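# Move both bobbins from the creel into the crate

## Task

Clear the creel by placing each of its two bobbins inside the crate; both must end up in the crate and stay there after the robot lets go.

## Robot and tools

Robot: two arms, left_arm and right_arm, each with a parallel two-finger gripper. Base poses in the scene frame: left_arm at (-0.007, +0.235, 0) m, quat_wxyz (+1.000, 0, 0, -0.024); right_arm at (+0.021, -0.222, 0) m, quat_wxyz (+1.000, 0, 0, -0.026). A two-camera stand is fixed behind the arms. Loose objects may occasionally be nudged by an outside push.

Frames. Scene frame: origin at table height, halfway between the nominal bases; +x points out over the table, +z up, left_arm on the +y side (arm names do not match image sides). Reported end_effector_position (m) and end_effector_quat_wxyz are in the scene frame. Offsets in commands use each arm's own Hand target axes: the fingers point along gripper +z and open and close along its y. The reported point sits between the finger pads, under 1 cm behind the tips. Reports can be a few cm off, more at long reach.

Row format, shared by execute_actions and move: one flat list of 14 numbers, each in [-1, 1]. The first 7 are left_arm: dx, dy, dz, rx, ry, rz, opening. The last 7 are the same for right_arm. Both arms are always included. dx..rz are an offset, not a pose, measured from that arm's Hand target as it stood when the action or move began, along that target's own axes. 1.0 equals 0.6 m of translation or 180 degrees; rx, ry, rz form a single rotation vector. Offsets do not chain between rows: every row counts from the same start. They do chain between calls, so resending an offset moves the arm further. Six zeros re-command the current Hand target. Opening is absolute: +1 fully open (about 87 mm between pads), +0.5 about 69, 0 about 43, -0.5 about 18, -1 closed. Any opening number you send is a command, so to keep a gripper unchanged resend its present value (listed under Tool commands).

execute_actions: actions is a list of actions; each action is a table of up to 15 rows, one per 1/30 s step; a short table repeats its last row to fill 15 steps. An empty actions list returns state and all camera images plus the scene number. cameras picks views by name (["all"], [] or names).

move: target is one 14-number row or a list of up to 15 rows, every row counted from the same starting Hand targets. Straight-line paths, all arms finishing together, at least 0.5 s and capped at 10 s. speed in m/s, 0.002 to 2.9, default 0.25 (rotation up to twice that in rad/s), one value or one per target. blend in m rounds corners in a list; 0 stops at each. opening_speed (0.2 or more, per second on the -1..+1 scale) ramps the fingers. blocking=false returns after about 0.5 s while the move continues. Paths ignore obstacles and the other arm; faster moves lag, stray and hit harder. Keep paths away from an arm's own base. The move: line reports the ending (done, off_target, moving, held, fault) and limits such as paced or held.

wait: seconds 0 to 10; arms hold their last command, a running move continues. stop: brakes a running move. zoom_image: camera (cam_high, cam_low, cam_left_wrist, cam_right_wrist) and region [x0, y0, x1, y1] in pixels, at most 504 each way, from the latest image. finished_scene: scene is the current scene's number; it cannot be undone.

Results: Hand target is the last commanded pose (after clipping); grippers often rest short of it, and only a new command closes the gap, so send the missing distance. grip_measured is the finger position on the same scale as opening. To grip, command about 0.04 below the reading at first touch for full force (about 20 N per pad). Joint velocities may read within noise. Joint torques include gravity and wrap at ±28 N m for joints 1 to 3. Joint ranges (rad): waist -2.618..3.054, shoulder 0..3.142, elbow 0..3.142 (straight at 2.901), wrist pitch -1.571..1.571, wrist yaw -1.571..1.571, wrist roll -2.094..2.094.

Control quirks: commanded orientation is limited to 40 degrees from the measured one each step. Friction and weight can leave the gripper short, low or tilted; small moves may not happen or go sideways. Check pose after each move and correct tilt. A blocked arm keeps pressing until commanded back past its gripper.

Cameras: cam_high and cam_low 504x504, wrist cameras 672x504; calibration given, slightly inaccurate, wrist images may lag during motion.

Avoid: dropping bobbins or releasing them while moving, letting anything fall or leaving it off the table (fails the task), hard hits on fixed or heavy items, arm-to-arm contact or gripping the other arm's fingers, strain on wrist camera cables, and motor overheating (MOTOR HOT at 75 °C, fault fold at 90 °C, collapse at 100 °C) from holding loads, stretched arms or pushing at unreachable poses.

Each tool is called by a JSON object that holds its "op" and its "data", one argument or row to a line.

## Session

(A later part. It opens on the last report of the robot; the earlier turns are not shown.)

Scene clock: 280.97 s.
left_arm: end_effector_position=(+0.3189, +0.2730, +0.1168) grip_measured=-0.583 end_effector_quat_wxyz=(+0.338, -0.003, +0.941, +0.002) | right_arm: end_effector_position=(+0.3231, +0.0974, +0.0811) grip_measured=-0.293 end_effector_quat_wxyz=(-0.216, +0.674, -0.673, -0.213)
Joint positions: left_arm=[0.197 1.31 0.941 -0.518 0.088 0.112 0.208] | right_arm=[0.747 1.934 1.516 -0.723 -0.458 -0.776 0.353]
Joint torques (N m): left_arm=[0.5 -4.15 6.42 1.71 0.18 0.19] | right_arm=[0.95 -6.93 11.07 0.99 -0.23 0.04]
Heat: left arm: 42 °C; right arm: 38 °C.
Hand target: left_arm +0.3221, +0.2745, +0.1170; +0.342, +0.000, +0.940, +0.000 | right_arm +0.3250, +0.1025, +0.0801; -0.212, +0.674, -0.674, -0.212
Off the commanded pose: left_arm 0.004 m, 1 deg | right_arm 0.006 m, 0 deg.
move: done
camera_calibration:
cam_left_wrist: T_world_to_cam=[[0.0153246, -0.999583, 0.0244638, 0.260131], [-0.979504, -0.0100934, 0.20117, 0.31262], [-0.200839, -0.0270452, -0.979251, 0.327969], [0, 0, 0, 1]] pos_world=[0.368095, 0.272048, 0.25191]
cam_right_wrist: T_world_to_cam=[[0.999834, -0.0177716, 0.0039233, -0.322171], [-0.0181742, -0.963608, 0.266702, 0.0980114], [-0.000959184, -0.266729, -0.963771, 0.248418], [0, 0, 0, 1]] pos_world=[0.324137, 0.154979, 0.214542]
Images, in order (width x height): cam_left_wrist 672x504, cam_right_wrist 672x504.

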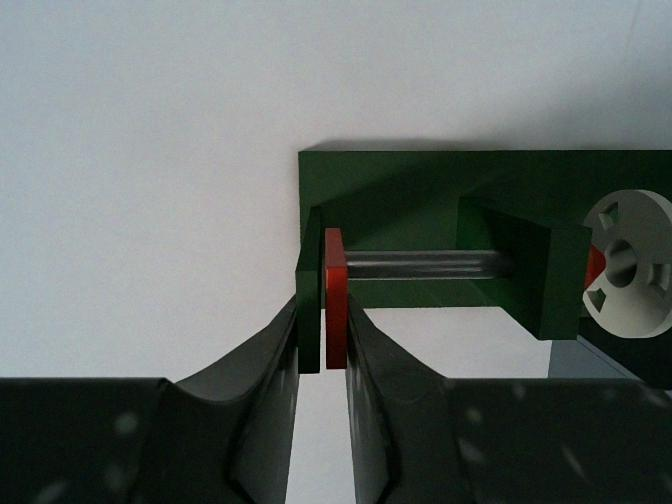

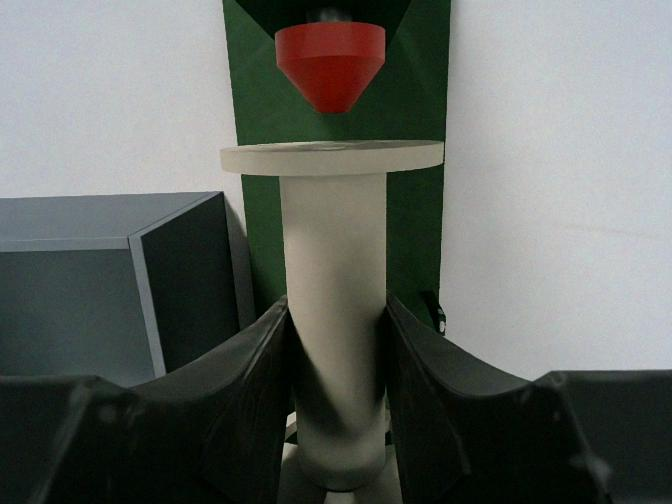

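{"op": "move", "data": {
  "target": [
    [0,0,0,0,0,0,-0.6,-0.0191,0,-0.0273,0,0,0,-0.4],
    [0,0,0,0,0,0,-0.6,-0.0956,0,-0.1365,0,0,0,-0.4]
  ],
  "speed": [0.03,0.1],
  "blend": 0.005,
  "cameras": ["all"]
}}

Scene clock: 287.83 s.
left_arm: end_effector_position=(+0.3189, +0.2730, +0.1168) grip_measured=-0.583 end_effector_quat_wxyz=(+0.338, -0.003, +0.941, +0.002) | right_arm: end_effector_position=(+0.3250, +0.0988, +0.1819) grip_measured=-0.293 end_effector_quat_wxyz=(-0.218, +0.673, -0.673, -0.213)
Joint positions: left_arm=[0.197 1.31 0.941 -0.518 0.088 0.112 0.208] | right_arm=[0.747 1.949 1.938 -1.125 -0.457 -0.773 0.353]
Joint torques (N m): left_arm=[0.49 -4.11 6.41 1.71 0.18 0.19] | right_arm=[0.98 -7.27 10.5 0.97 -0.22 -0.02]
Heat: left arm: 42 °C; right arm: 39 °C.
Hand target: left_arm +0.3221, +0.2745, +0.1170; +0.342, +0.000, +0.940, +0.000 | right_arm +0.3250, +0.1025, +0.1800; -0.212, +0.674, -0.675, -0.212
Off the commanded pose: left_arm 0.004 m, 1 deg | right_arm 0.004 m, 1 deg.
move: done
camera_calibration:
cam_left_wrist: T_world_to_cam=[[0.0153246, -0.999583, 0.0244638, 0.260131], [-0.979504, -0.0100934, 0.20117, 0.31262], [-0.200839, -0.0270452, -0.979251, 0.327969], [0, 0, 0, 1]] pos_world=[0.368095, 0.272048, 0.25191]
cam_right_wrist: T_world_to_cam=[[0.999766, -0.0204193, 0.00709405, -0.324807], [-0.0215679, -0.964267, 0.264051, 0.0743321], [0.0014488, -0.264143, -0.964483, 0.345019], [0, 0, 0, 1]] pos_world=[0.325835, 0.156178, 0.315442]

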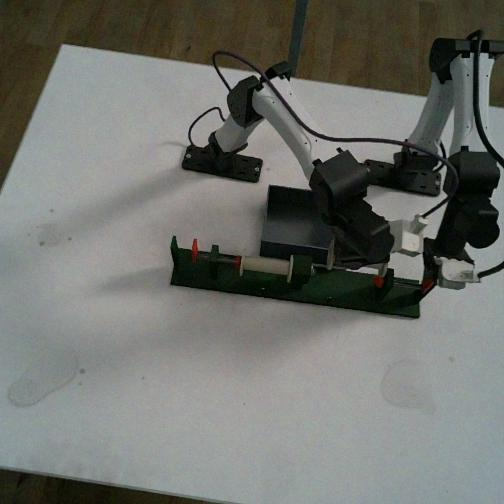

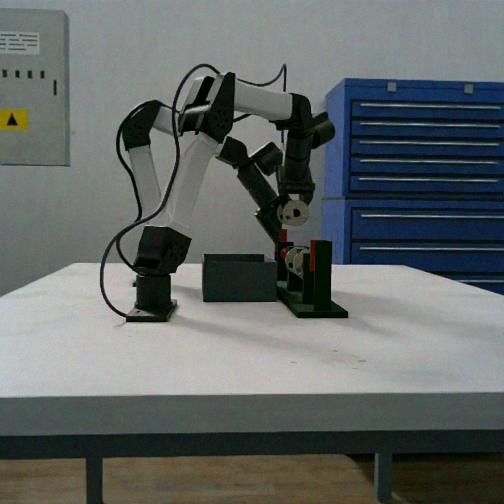

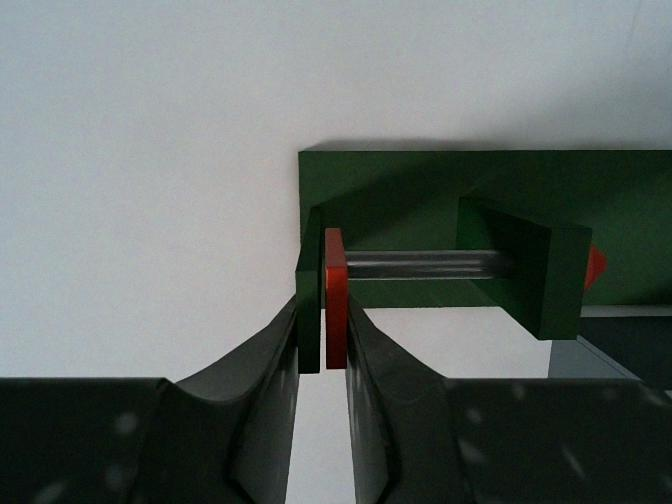

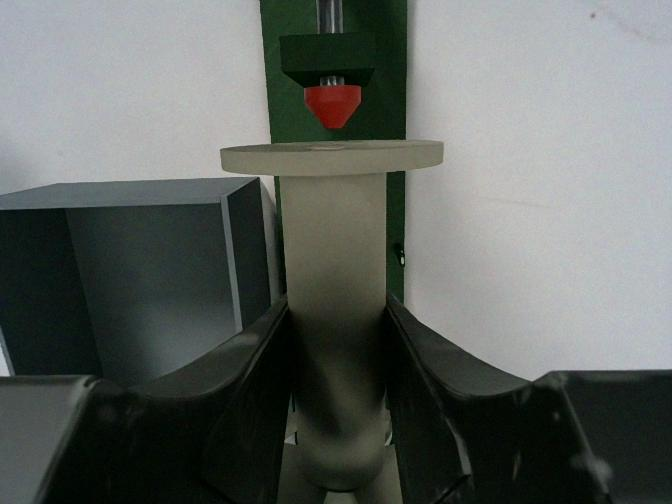

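{"op": "move", "data": {
  "target": [0,-0.0375,0,0,0,0,0.5,0.1631,0.2333,-0.094,0,0,0,-0.4],
  "speed": 0.06,
  "opening_speed": 0.36,
  "cameras": ["all"]
}}

Scene clock: 331.30 s.
left_arm: end_effector_position=(+0.3199, +0.2529, +0.1163) grip_measured=+0.500 end_effector_quat_wxyz=(+0.335, +0.005, +0.942, -0.002) | right_arm: end_effector_position=(+0.1905, -0.0068, +0.1701) grip_measured=-0.293 end_effector_quat_wxyz=(-0.215, +0.674, -0.673, -0.214)
Joint positions: left_arm=[0.123 1.31 0.941 -0.52 0.055 0.066 0.75] | right_arm=[0.768 1.28 1.192 -1.047 -0.45 -0.754 0.353]
Joint torques (N m): left_arm=[-1.02 -5.18 5.63 1.77 -0.1 -0.01] | right_arm=[0.95 -5.24 7.04 1.04 -0.22 0.01]
Heat: left arm: 42 °C; right arm: 41 °C.
Hand target: left_arm +0.3221, +0.2520, +0.1170; +0.342, +0.000, +0.940, +0.000 | right_arm +0.1850, -0.0099, +0.1702; -0.212, +0.674, -0.675, -0.212
Off the commanded pose: left_arm 0.002 m, 1 deg | right_arm 0.006 m, 0 deg.
move: done
camera_calibration:
cam_left_wrist: T_world_to_cam=[[-0.000837599, -0.999606, 0.0280607, 0.244887], [-0.978481, 0.00660921, 0.206233, 0.3085], [-0.206337, -0.0272841, -0.978101, 0.328794], [0, 0, 0, 1]] pos_world=[0.369908, 0.251723, 0.251099]
cam_right_wrist: T_world_to_cam=[[0.999852, -0.0171629, 0.00128318, -0.191423], [-0.016879, -0.963285, 0.267949, -0.0288897], [-0.0033627, -0.267931, -0.963432, 0.306774], [0, 0, 0, 1]] pos_world=[0.191939, 0.05108, 0.303543]

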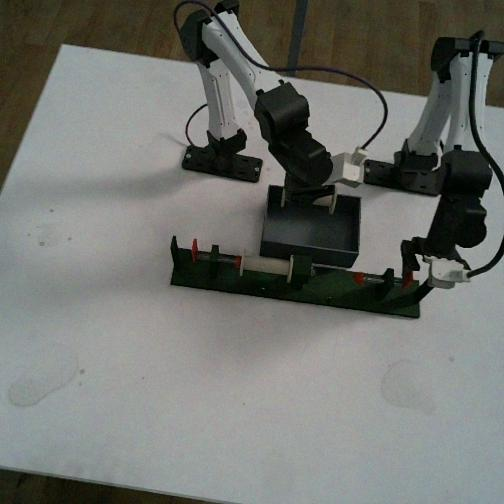

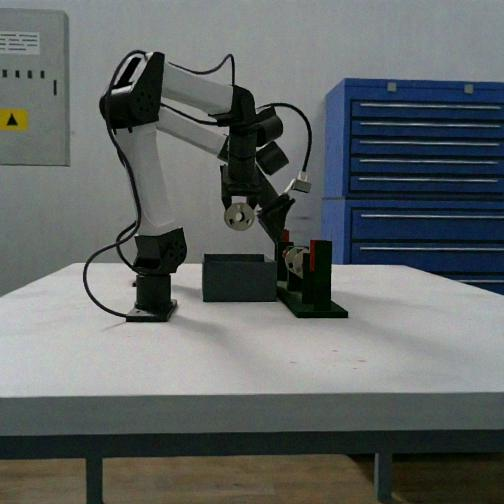

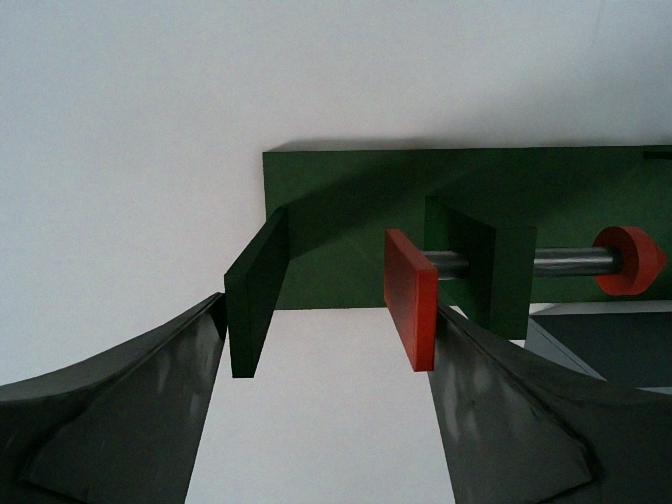

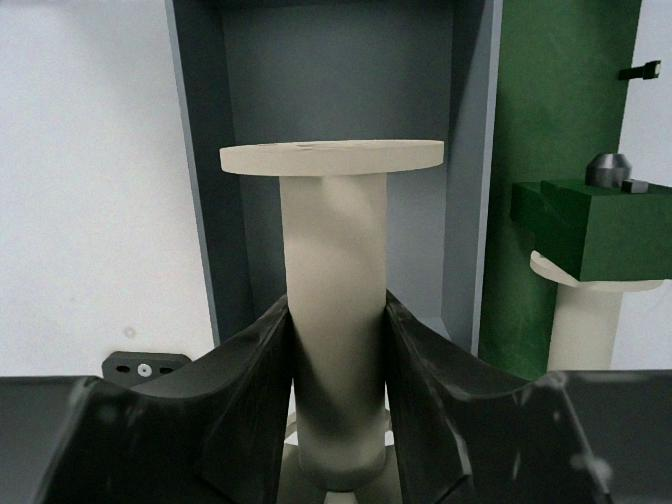

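{"op": "zoom_image", "data": {
  "camera": "cam_low",
  "region": [190, 80, 320, 240]
}}

{"op": "zoom_image", "data": {
  "camera": "cam_high",
  "region": [240, 130, 380, 280]
}}

Scaled by 3.150.

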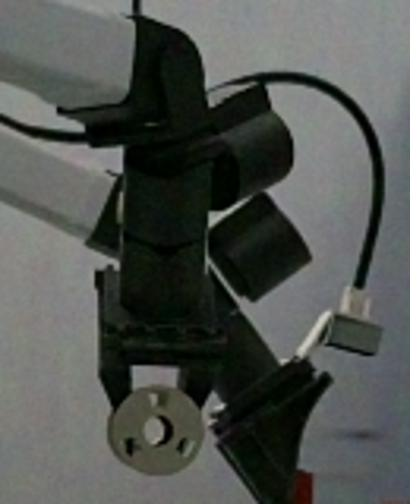

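Scaled by 3.360.

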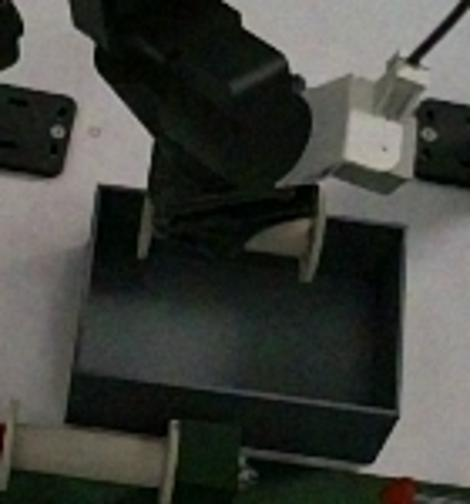

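{"op": "move", "data": {
  "target": [
    [0,-0.006,0,0,0,0,0.5,0.03,0.0275,0.02,0,0,0,-0.4],
    [-0.0857,-0.006,-0.1021,0,0,0,0.5,0.1148,0.0275,0.1638,0,0,0,-0.4]
  ],
  "speed": [0.03,0.06],
  "cameras": ["all"]
}}

Scene clock: 356.50 s.
left_arm: end_effector_position=(+0.3171, +0.2494, +0.1861) grip_measured=+0.500 end_effector_quat_wxyz=(+0.330, +0.004, +0.944, -0.002) | right_arm: end_effector_position=(+0.1690, -0.0115, +0.0546) grip_measured=-0.293 end_effector_quat_wxyz=(-0.214, +0.674, -0.674, -0.213)
Joint positions: left_arm=[0.109 1.31 1.224 -0.812 0.045 0.054 0.75] | right_arm=[0.82 1.231 0.693 -0.576 -0.427 -0.702 0.353]
Joint torques (N m): left_arm=[-1.03 -4.6 9.02 1.49 -0.08 -0.03] | right_arm=[1.01 -2.06 7.08 1.32 -0.18 0.01]
Heat: left arm: 42 °C; right arm: 39 °C.
Hand target: left_arm +0.3220, +0.2484, +0.1969; +0.342, +0.000, +0.940, +0.000 | right_arm +0.1685, -0.0101, +0.0501; -0.212, +0.674, -0.675, -0.212
Off the commanded pose: left_arm 0.012 m, 2 deg | right_arm 0.005 m, 0 deg.
move: off_target (left_arm)
camera_calibration:
cam_left_wrist: T_world_to_cam=[[0.00038829, -0.999603, 0.0281745, 0.238953], [-0.97635, 0.0057122, 0.216118, 0.289003], [-0.216194, -0.0275921, -0.975961, 0.399275], [0, 0, 0, 1]] pos_world=[0.368396, 0.248224, 0.320486]
cam_right_wrist: T_world_to_cam=[[0.999836, -0.018067, 0.00103766, -0.169866], [-0.0176804, -0.962993, 0.268945, -0.00277009], [-0.00385977, -0.268919, -0.963155, 0.194176], [0, 0, 0, 1]] pos_world=[0.170539, 0.046481, 0.187943]

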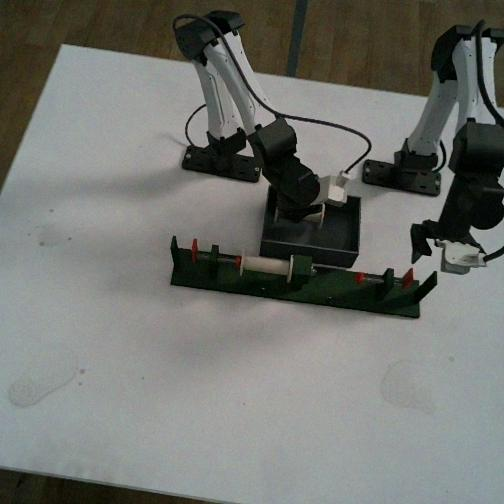

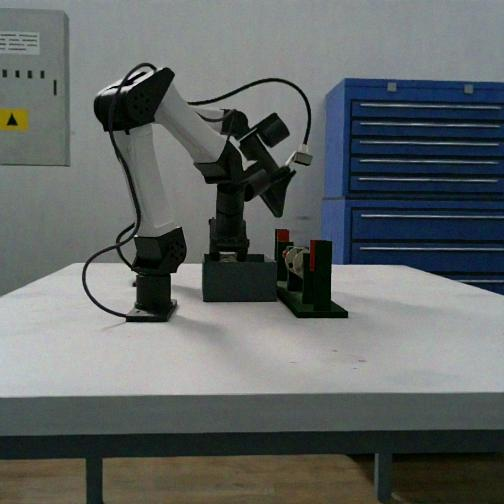

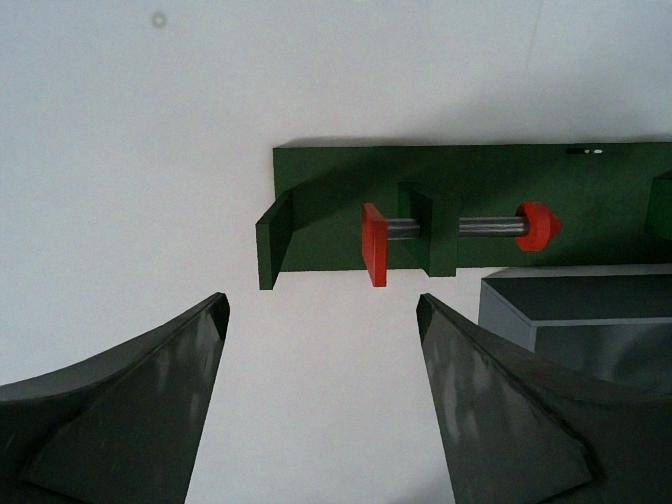

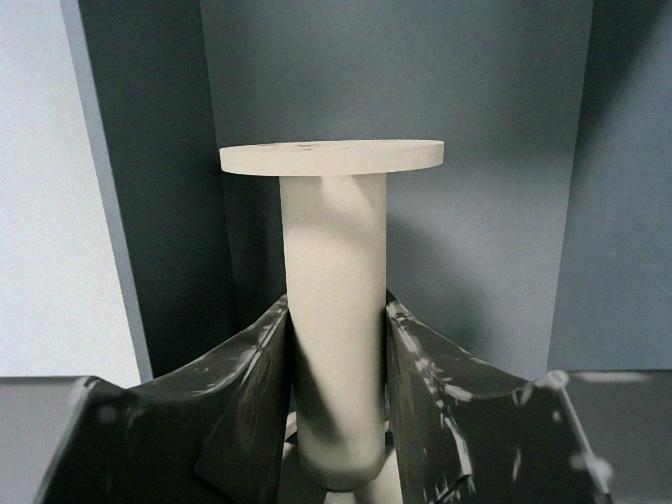

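{"op": "move", "data": {
  "target": [0,0,0,0,0,0,0.5,0.0115,0,0.0164,0,0,0,-0.4],
  "speed": 0.04,
  "cameras": ["cam_right_wrist","cam_low"]
}}

{"op": "move", "data": {
  "target": [0,0,0,0,0,0,0.5,0.0048,0,0.0068,0,0,0,-0.4],
  "speed": 0.03,
  "cameras": ["cam_right_wrist","cam_low"]
}}

Scene clock: 363.20 s.
left_arm: end_effector_position=(+0.3170, +0.2494, +0.1861) grip_measured=+0.500 end_effector_quat_wxyz=(+0.330, +0.004, +0.944, -0.002) | right_arm: end_effector_position=(+0.1695, -0.0112, +0.0429) grip_measured=-0.293 end_effector_quat_wxyz=(-0.215, +0.674, -0.674, -0.213)
Joint positions: left_arm=[0.109 1.31 1.224 -0.812 0.045 0.054 0.75] | right_arm=[0.82 1.251 0.656 -0.519 -0.426 -0.702 0.353]
Joint torques (N m): left_arm=[-1.05 -4.6 9.01 1.49 -0.07 -0.04] | right_arm=[0.96 -2.09 6.87 1.34 -0.17 0.02]
Heat: left arm: 44 °C; right arm: 39 °C.
Hand target: left_arm +0.3220, +0.2484, +0.1969; +0.342, +0.000, +0.940, +0.000 | right_arm +0.1685, -0.0102, +0.0382; -0.212, +0.674, -0.674, -0.212
Off the commanded pose: left_arm 0.012 m, 2 deg | right_arm 0.005 m, 0 deg.
move: off_target (left_arm)
camera_calibration:
cam_right_wrist: T_world_to_cam=[[0.999833, -0.0181816, 0.00209631, -0.17033], [-0.0180772, -0.963152, 0.268348, 0.000754376], [-0.00285995, -0.268341, -0.96332, 0.182793], [0, 0, 0, 1]] pos_world=[0.170838, 0.0466806, 0.176243]
Images, in order (width x height): cam_low 504x504, cam_right_wrist 672x504.

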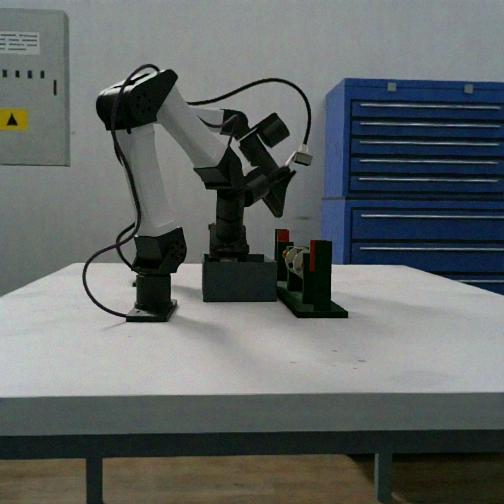

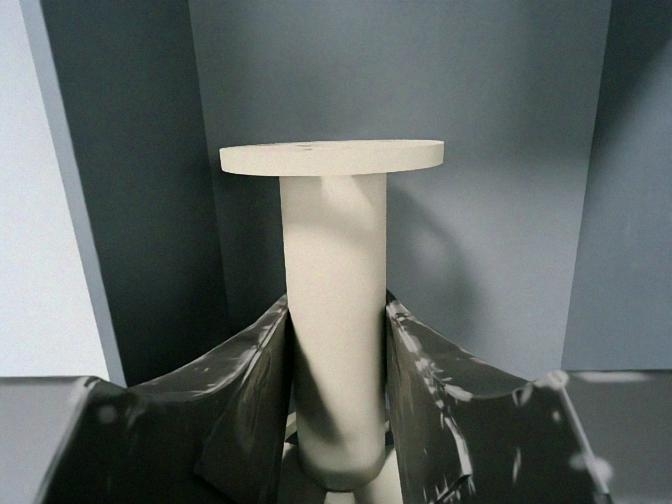

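Scene clock: 364.13 s.
left_arm: end_effector_position=(+0.3170, +0.2494, +0.1861) grip_measured=+0.500 end_effector_quat_wxyz=(+0.330, +0.004, +0.944, -0.002) | right_arm: end_effector_position=(+0.1696, -0.0110, +0.0380) grip_measured=-0.293 end_effector_quat_wxyz=(-0.215, +0.674, -0.674, -0.213)
Joint positions: left_arm=[0.109 1.31 1.224 -0.812 0.045 0.054 0.75] | right_arm=[0.82 1.26 0.642 -0.494 -0.426 -0.702 0.353]
Joint torques (N m): left_arm=[-1.05 -4.6 9.01 1.49 -0.08 -0.04] | right_arm=[0.9 -2.1 6.84 1.33 -0.2 0.01]
Heat: left arm: 44 °C; right arm: 39 °C.
Hand target: left_arm +0.3220, +0.2484, +0.1969; +0.342, +0.000, +0.940, +0.000 | right_arm +0.1686, -0.0101, +0.0332; -0.213, +0.674, -0.674, -0.212
Off the commanded pose: left_arm 0.012 m, 2 deg | right_arm 0.005 m, 0 deg.
move: off_target (left_arm)
camera_calibration:
cam_right_wrist: T_world_to_cam=[[0.999831, -0.0181983, 0.002409, -0.170471], [-0.0181778, -0.963211, 0.268133, 0.00222418], [-0.00255917, -0.268131, -0.963379, 0.178049], [0, 0, 0, 1]] pos_world=[0.170938, 0.0467804, 0.171343]
Images, in order (width x height): cam_low 504x504, cam_right_wrist 672x504.

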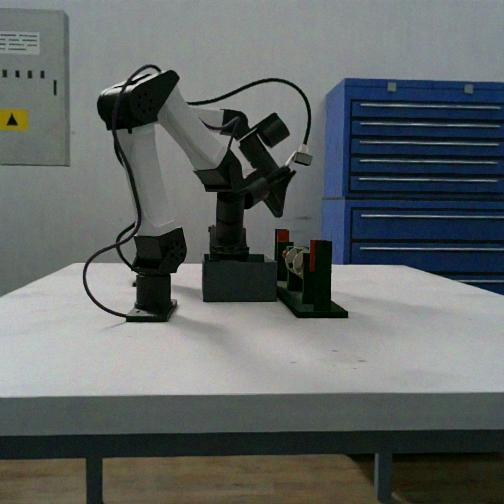

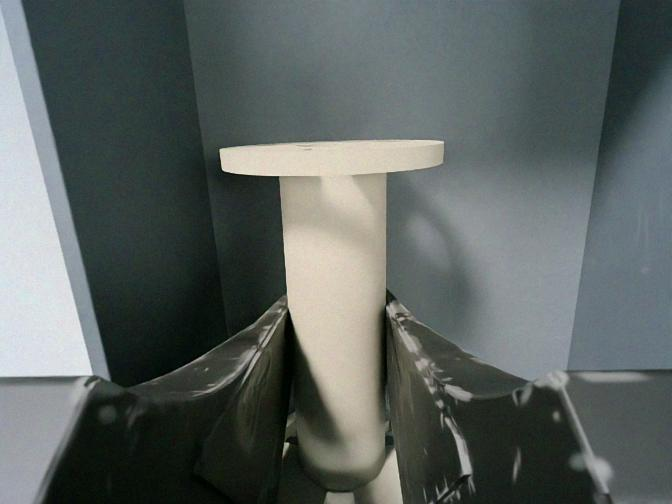

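{"op": "move", "data": {
  "target": [0,0,0,0,0,0,0.5,0.0057,0,0.0082,0,0,0,-0.4],
  "speed": 0.03,
  "cameras": ["cam_right_wrist"]
}}

{"op": "move", "data": {
  "target": [0,0,0,0,0,0,0.5,0.0024,0,0.0034,0,0,0,-0.4],
  "speed": 0.02,
  "cameras": ["cam_right_wrist"]
}}

Scene clock: 370.87 s.
left_arm: end_effector_position=(+0.3170, +0.2494, +0.1861) grip_measured=+0.500 end_effector_quat_wxyz=(+0.330, +0.004, +0.944, -0.002) | right_arm: end_effector_position=(+0.1697, -0.0110, +0.0320) grip_measured=-0.293 end_effector_quat_wxyz=(-0.215, +0.674, -0.674, -0.213)
Joint positions: left_arm=[0.109 1.31 1.224 -0.812 0.045 0.054 0.75] | right_arm=[0.82 1.272 0.624 -0.464 -0.426 -0.702 0.353]
Joint torques (N m): left_arm=[-1.03 -4.6 9.01 1.49 -0.08 -0.04] | right_arm=[1.01 -2.1 6.69 1.32 -0.2 0]
Heat: left arm: 46 °C; right arm: 39 °C.
Hand target: left_arm +0.3220, +0.2484, +0.1969; +0.342, +0.000, +0.940, +0.000 | right_arm +0.1685, -0.0102, +0.0271; -0.212, +0.674, -0.675, -0.212
Off the commanded pose: left_arm 0.012 m, 2 deg | right_arm 0.005 m, 0 deg.
move: off_target (left_arm)
camera_calibration:
cam_right_wrist: T_world_to_cam=[[0.999833, -0.0181816, 0.00209631, -0.170504], [-0.0180772, -0.963152, 0.268348, 0.00390246], [-0.00285995, -0.268341, -0.96332, 0.172251], [0, 0, 0, 1]] pos_world=[0.171038, 0.0468806, 0.165243]
Images, in order (width x height): cam_right_wrist 672x504.

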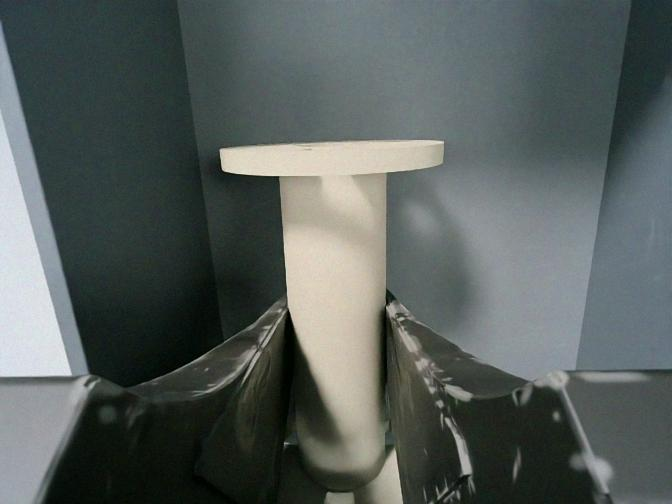

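Scene clock: 371.57 s.
left_arm: end_effector_position=(+0.3170, +0.2494, +0.1861) grip_measured=+0.500 end_effector_quat_wxyz=(+0.330, +0.004, +0.944, -0.002) | right_arm: end_effector_position=(+0.1700, -0.0106, +0.0309) grip_measured=-0.293 end_effector_quat_wxyz=(-0.217, +0.674, -0.673, -0.213)
Joint positions: left_arm=[0.109 1.31 1.224 -0.812 0.045 0.054 0.75] | right_arm=[0.82 1.272 0.617 -0.453 -0.426 -0.702 0.353]
Joint torques (N m): left_arm=[-1.03 -4.6 9.02 1.49 -0.08 -0.03] | right_arm=[0.94 -1.69 6.56 1.33 -0.2 0]
Heat: left arm: 46 °C; right arm: 39 °C.
Hand target: left_arm +0.3220, +0.2484, +0.1969; +0.342, +0.000, +0.940, +0.000 | right_arm +0.1685, -0.0102, +0.0246; -0.212, +0.674, -0.675, -0.212
Off the commanded pose: left_arm 0.012 m, 2 deg | right_arm 0.006 m, 1 deg.
move: off_target (left_arm)
camera_calibration:
cam_right_wrist: T_world_to_cam=[[0.999818, -0.0182442, 0.00557762, -0.170968], [-0.0190701, -0.964067, 0.264972, 0.00478444], [0.000542988, -0.26503, -0.96424, 0.170866], [0, 0, 0, 1]] pos_world=[0.170936, 0.0467781, 0.164442]
Images, in order (width x height): cam_right_wrist 672x504.

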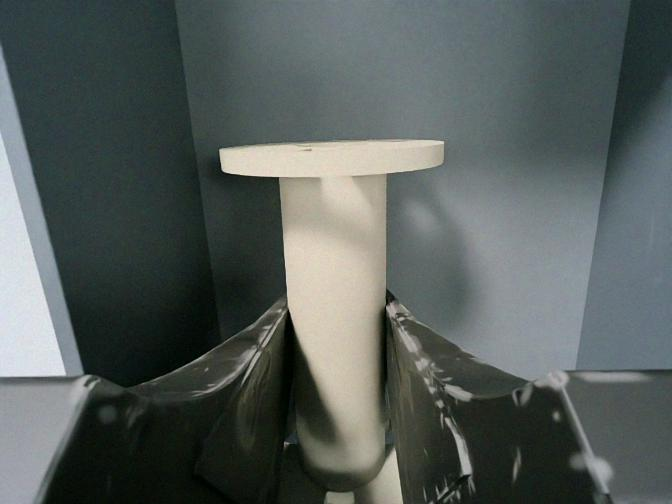

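{"op": "move", "data": {
  "target": [0,0,0,0,0,0,0.5,0,0,0,0,0,0,-0.1],
  "opening_speed": 0.2,
  "cameras": ["cam_right_wrist"]
}}

Scene clock: 377.10 s.
left_arm: end_effector_position=(+0.3170, +0.2494, +0.1861) grip_measured=+0.500 end_effector_quat_wxyz=(+0.330, +0.004, +0.944, -0.002) | right_arm: end_effector_position=(+0.1713, -0.0094, +0.0315) grip_measured=-0.100 end_effector_quat_wxyz=(-0.221, +0.674, -0.672, -0.213)
Joint positions: left_arm=[0.109 1.31 1.224 -0.812 0.045 0.054 0.75] | right_arm=[0.82 1.272 0.617 -0.445 -0.426 -0.702 0.45]
Joint torques (N m): left_arm=[-1.03 -4.6 9.01 1.49 -0.08 -0.03] | right_arm=[1.01 -1.73 6.56 1.29 -0.19 0.02]
Motor temperatures (°C): left_arm=[24 34 47 31 23 27 23] | right_arm=[22 31 38 27 22 25 27]
Heat: left arm: 47 °C; right arm: 38 °C.
Hand target: left_arm +0.3220, +0.2484, +0.1969; +0.342, +0.000, +0.940, +0.000 | right_arm +0.1685, -0.0102, +0.0246; -0.212, +0.674, -0.674, -0.212
Off the commanded pose: left_arm 0.012 m, 2 deg | right_arm 0.007 m, 1 deg.
move: off_target (left_arm)
camera_calibration:
cam_right_wrist: T_world_to_cam=[[0.999774, -0.0182353, 0.0109616, -0.172343], [-0.0204573, -0.96546, 0.259746, 0.00620164], [0.00584648, -0.259912, -0.965615, 0.17094], [0, 0, 0, 1]] pos_world=[0.171432, 0.0472741, 0.165341]
Images, in order (width x height): cam_right_wrist 672x504.

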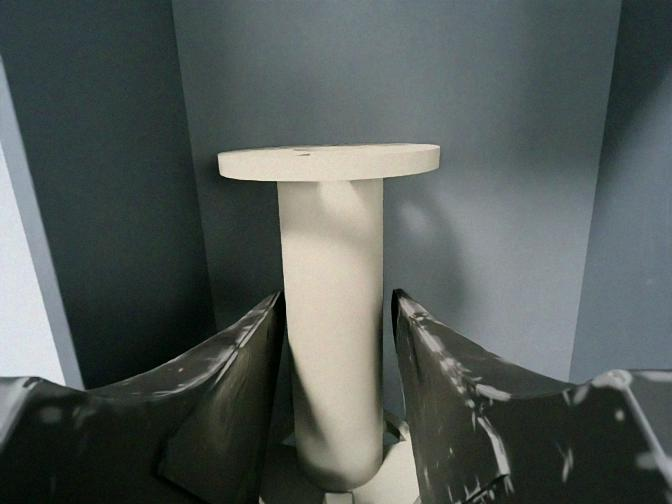

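{"op": "move", "data": {
  "target": [
    [0,0,0,0,0,0,0.5,-0.0191,0,-0.0273,0,0,0,0],
    [0,0,0,0,0,0,0.5,-0.153,0,-0.2184,0,0,0,0]
  ],
  "speed": [0.03,0.12],
  "blend": 0.005,
  "cameras": ["all"]
}}

Scene clock: 384.17 s.
left_arm: end_effector_position=(+0.3170, +0.2494, +0.1861) grip_measured=+0.500 end_effector_quat_wxyz=(+0.330, +0.004, +0.944, -0.002) | right_arm: end_effector_position=(+0.1701, -0.0107, +0.1827) grip_measured=+0.000 end_effector_quat_wxyz=(-0.219, +0.673, -0.673, -0.213)
Joint positions: left_arm=[0.109 1.31 1.224 -0.812 0.045 0.054 0.75] | right_arm=[0.82 1.207 1.189 -1.085 -0.425 -0.699 0.5]
Joint torques (N m): left_arm=[-1.05 -4.62 9.01 1.49 -0.08 -0.03] | right_arm=[0.98 -1.96 10.07 0.99 -0.2 -0.02]
Heat: left arm: 48 °C; right arm: 39 °C.
Hand target: left_arm +0.3220, +0.2484, +0.1969; +0.342, +0.000, +0.940, +0.000 | right_arm +0.1685, -0.0100, +0.1847; -0.212, +0.674, -0.675, -0.212
Off the commanded pose: left_arm 0.012 m, 2 deg | right_arm 0.003 m, 1 deg.
move: off_target (left_arm)
camera_calibration:
cam_left_wrist: T_world_to_cam=[[0.000420603, -0.9996, 0.0282724, 0.238912], [-0.976261, 0.00571321, 0.21652, 0.288862], [-0.216595, -0.0276923, -0.975869, 0.399321], [0, 0, 0, 1]] pos_world=[0.368396, 0.248224, 0.320385]
cam_right_wrist: T_world_to_cam=[[0.999743, -0.0212617, 0.00780897, -0.172275], [-0.0225662, -0.964655, 0.262547, -0.0344615], [0.00195079, -0.262655, -0.964888, 0.317082], [0, 0, 0, 1]] pos_world=[0.170834, 0.046377, 0.316342]

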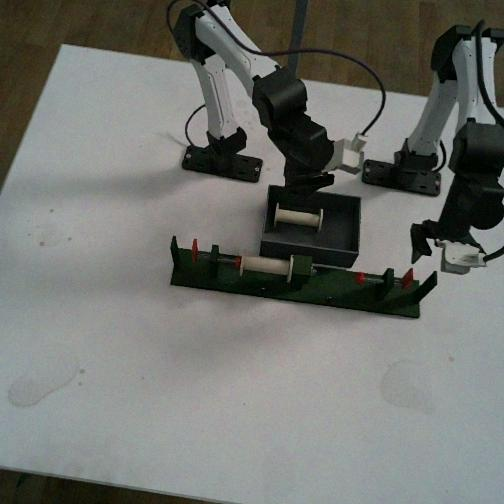

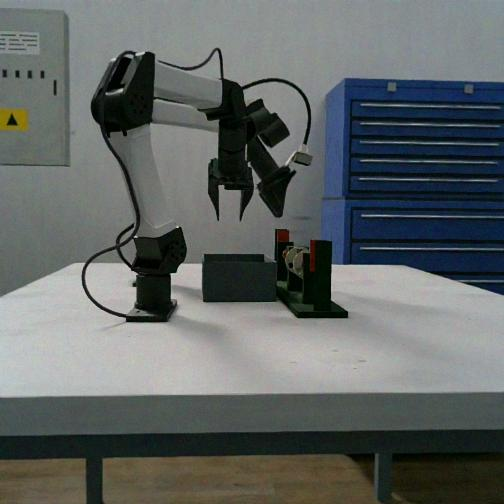

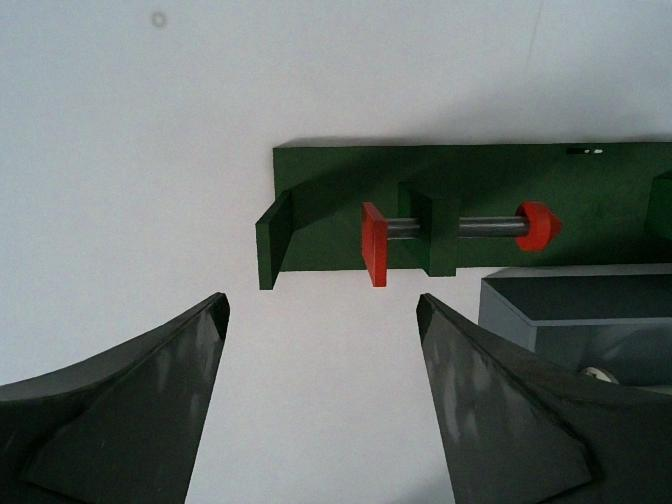

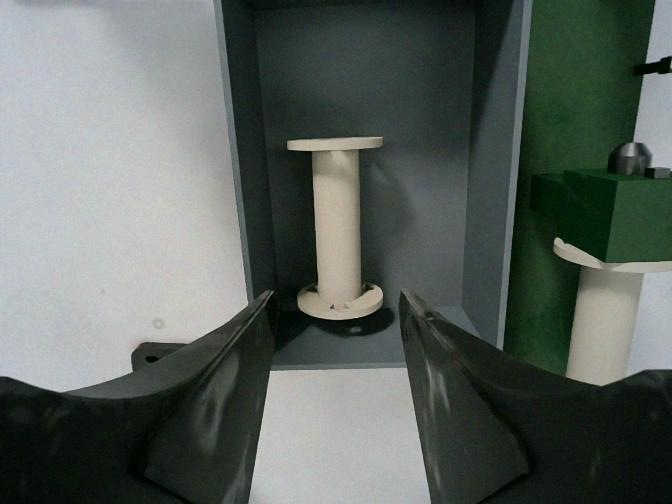

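{"op": "move", "data": {
  "target": [-0.007,-0.539,-0.0006,0.3044,0.0216,0.3967,0.15,0.3328,-0.2558,-0.2542,0.3044,-0.0216,0.3967,0.5],
  "cameras": ["all"]
}}

Scene clock: 403.67 s.
left_arm: end_effector_position=(+0.3232, -0.0700, +0.1955) grip_measured=+0.150 end_effector_quat_wxyz=(+0.206, +0.667, +0.684, -0.209) | right_arm: end_effector_position=(+0.3144, -0.2565, +0.1883) grip_measured=+0.500 end_effector_quat_wxyz=(+0.332, -0.008, +0.943, +0.006)
Joint positions: left_arm=[-0.583 2.062 2.171 -1.298 0.468 0.823 0.575] | right_arm=[-0.118 1.207 1.162 -0.858 -0.122 -0.144 0.75]
Joint torques (N m): left_arm=[-0.62 -9.42 8.23 0.94 0.41 0.25] | right_arm=[-0.13 -1.99 11.15 1.58 0.1 0.03]
Heat: left arm: 49 °C; right arm: 40 °C.
Hand target: left_arm +0.3248, -0.0751, +0.1999; +0.213, +0.675, +0.674, -0.212 | right_arm +0.3219, -0.2611, +0.1953; +0.342, +0.000, +0.940, -0.001
Off the commanded pose: left_arm 0.007 m, 2 deg | right_arm 0.011 m, 2 deg.
move: off_target (right_arm)
camera_calibration:
cam_left_wrist: T_world_to_cam=[[-0.998764, -0.033231, 0.036964, 0.308244], [-0.0210201, 0.956269, 0.291733, 0.0376967], [-0.0450421, 0.290595, -0.955785, 0.363962], [0, 0, 0, 1]] pos_world=[0.325049, -0.13157, 0.325478]
cam_right_wrist: T_world_to_cam=[[0.000510122, -0.999973, -0.0072703, -0.25586], [-0.978133, -0.00201103, 0.207971, 0.287873], [-0.20798, 0.00700523, -0.978108, 0.395332], [0, 0, 0, 1]] pos_world=[0.363929, -0.258044, 0.324948]

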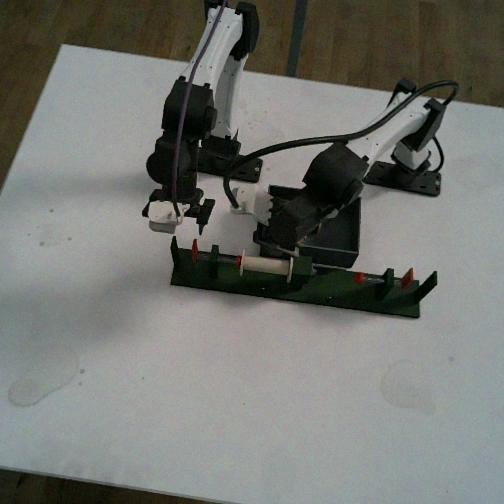

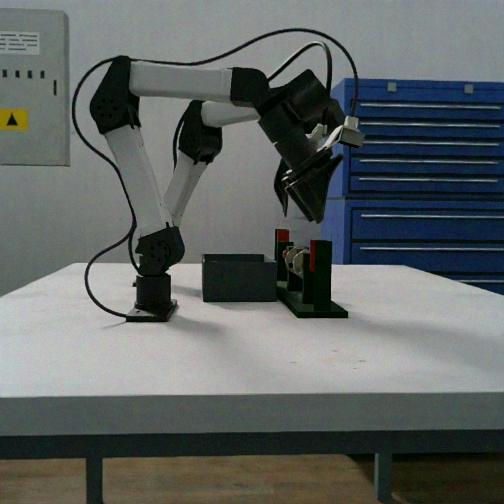

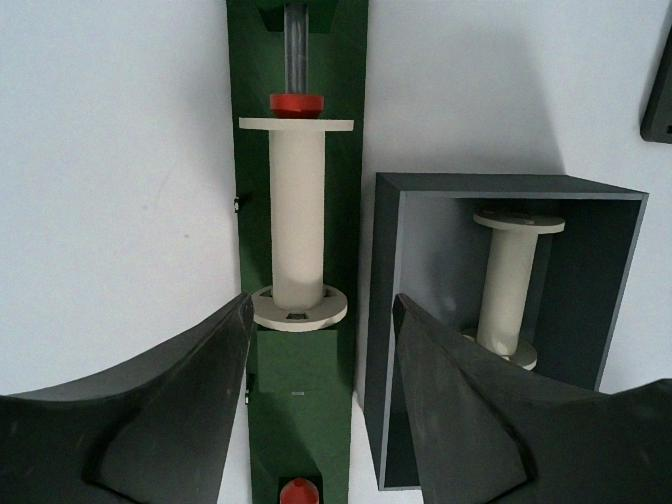

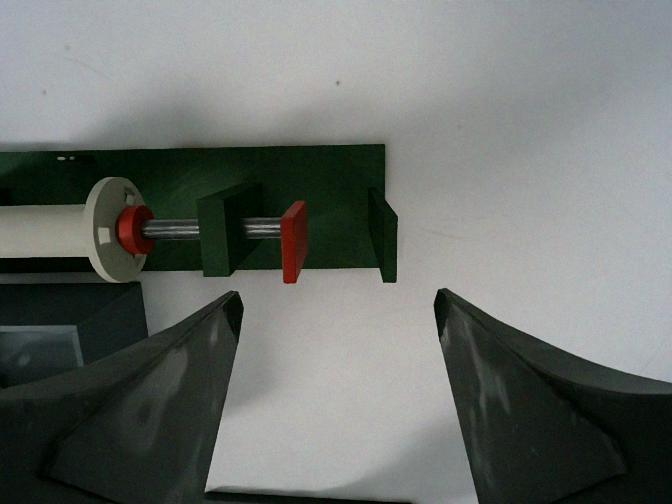

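{"op": "move", "data": {
  "target": [0.0478,0.02,0.0885,0,0,0,0.15,0.0836,-0.0042,0.0996,0,0,0,0.5],
  "speed": 0.12,
  "cameras": ["all"]
}}

Scene clock: 419.53 s.
left_arm: end_effector_position=(+0.3353, -0.0789, +0.1446) grip_measured=+0.150 end_effector_quat_wxyz=(+0.211, +0.669, +0.681, -0.208) | right_arm: end_effector_position=(+0.3227, -0.2607, +0.1207) grip_measured=+0.500 end_effector_quat_wxyz=(+0.343, -0.004, +0.939, +0.002)
Joint positions: left_arm=[-0.583 2.062 1.961 -1.079 0.47 0.828 0.575] | right_arm=[-0.127 1.207 0.882 -0.556 -0.122 -0.144 0.75]
Joint torques (N m): left_arm=[-0.32 -9.99 5.16 1.22 0.41 0.25] | right_arm=[-0.24 -3.3 7.39 1.59 0.01 -0.07]
Heat: left arm: 50 °C; right arm: 40 °C.
Hand target: left_arm +0.3369, -0.0820, +0.1399; +0.213, +0.675, +0.674, -0.212 | right_arm +0.3219, -0.2637, +0.1173; +0.342, +0.000, +0.940, -0.001
Off the commanded pose: left_arm 0.006 m, 1 deg | right_arm 0.005 m, 1 deg.
move: done
camera_calibration:
cam_left_wrist: T_world_to_cam=[[-0.999195, -0.0283082, 0.0284296, 0.323612], [-0.019014, 0.958115, 0.285753, 0.0617583], [-0.035328, 0.284982, -0.957882, 0.315011], [0, 0, 0, 1]] pos_world=[0.335654, -0.139783, 0.274895]
cam_right_wrist: T_world_to_cam=[[-0.00857608, -0.999957, -0.00344253, -0.258074], [-0.982404, 0.00778312, 0.186605, 0.316531], [-0.186571, 0.0049823, -0.982429, 0.324097], [0, 0, 0, 1]] pos_world=[0.369215, -0.262141, 0.258448]

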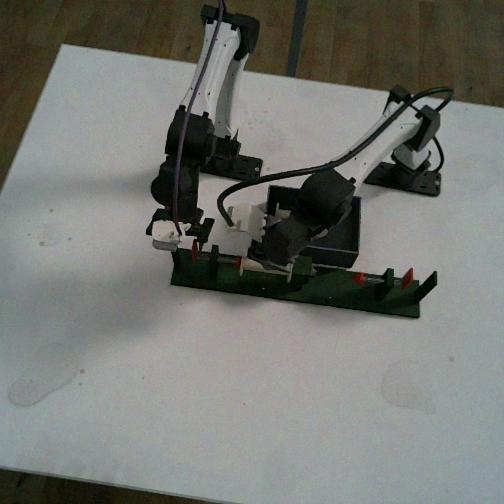

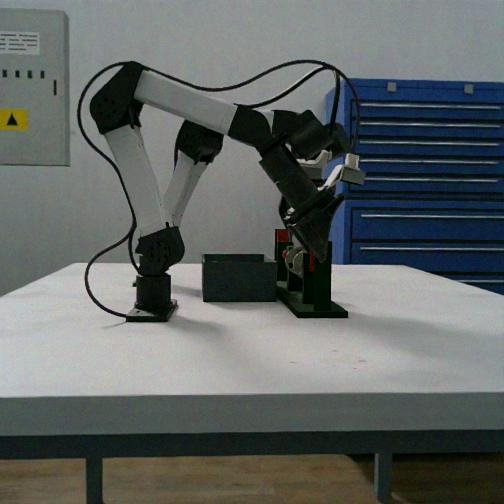

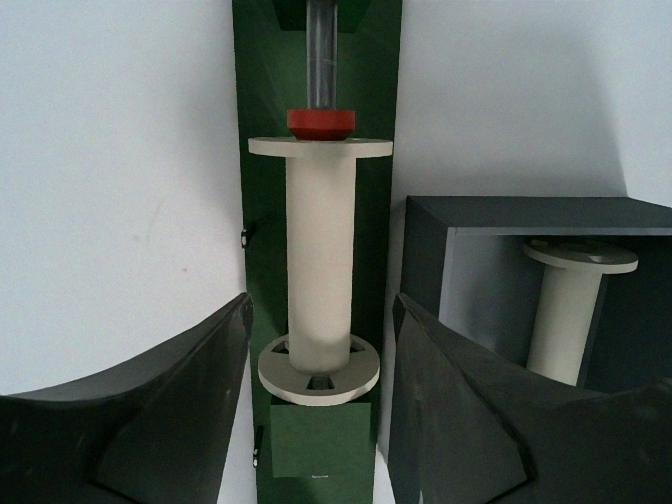

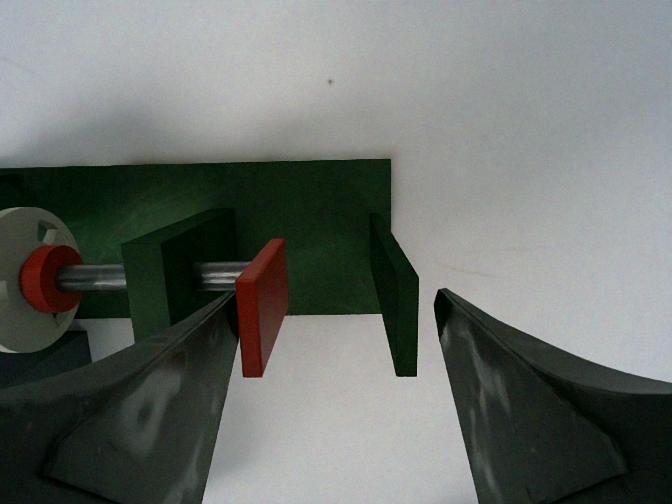

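{"op": "move", "data": {
  "target": [0.043,0,0.0614,0,0,0,0.15,0,0.0067,0,0,0,0,0.5],
  "speed": 0.1,
  "cameras": ["cam_left_wrist","cam_right_wrist"]
}}

Scene clock: 428.83 s.
left_arm: end_effector_position=(+0.3356, -0.0793, +0.0971) grip_measured=+0.150 end_effector_quat_wxyz=(+0.207, +0.669, +0.682, -0.209) | right_arm: end_effector_position=(+0.3229, -0.2613, +0.1208) grip_measured=+0.500 end_effector_quat_wxyz=(+0.343, -0.001, +0.939, +0.001)
Joint positions: left_arm=[-0.583 2.062 1.773 -0.898 0.47 0.828 0.575] | right_arm=[-0.127 1.207 0.882 -0.554 -0.118 -0.139 0.75]
Joint torques (N m): left_arm=[-0.32 -10.59 5.24 1.22 0.4 0.24] | right_arm=[1.07 -3.58 7.23 1.59 0.1 0.01]
Motor temperatures (°C): left_arm=[24 40 48 30 24 27 23] | right_arm=[22 30 39 29 22 25 26]
Heat: left arm: 48 °C; right arm: 39 °C.
Hand target: left_arm +0.3370, -0.0820, +0.0950; +0.213, +0.675, +0.674, -0.212 | right_arm +0.3219, -0.2597, +0.1173; +0.342, +0.000, +0.940, -0.001
Off the commanded pose: left_arm 0.004 m, 1 deg | right_arm 0.004 m, 0 deg.
move: done
camera_calibration:
cam_left_wrist: T_world_to_cam=[[-0.999035, -0.0277786, 0.0340318, 0.324785], [-0.0167646, 0.957143, 0.289131, 0.0745143], [-0.0406049, 0.288281, -0.956685, 0.271544], [0, 0, 0, 1]] pos_world=[0.336747, -0.14058, 0.227185]
cam_right_wrist: T_world_to_cam=[[-0.0147163, -0.999887, -0.0030841, -0.256679], [-0.982432, 0.0138854, 0.186102, 0.318363], [-0.186038, 0.00576865, -0.982526, 0.324253], [0, 0, 0, 1]] pos_world=[0.369317, -0.262941, 0.258548]
Images, in order (width x height): cam_left_wrist 672x504, cam_right_wrist 672x504.

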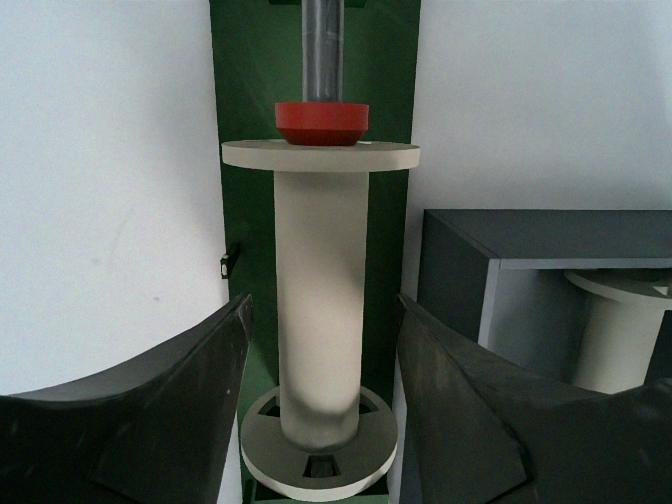

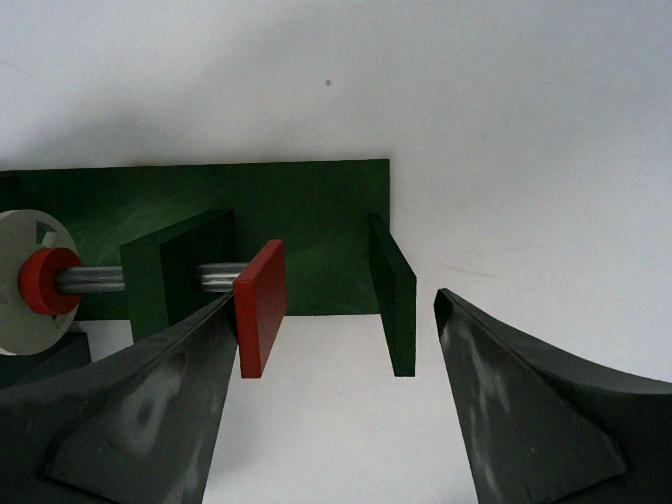

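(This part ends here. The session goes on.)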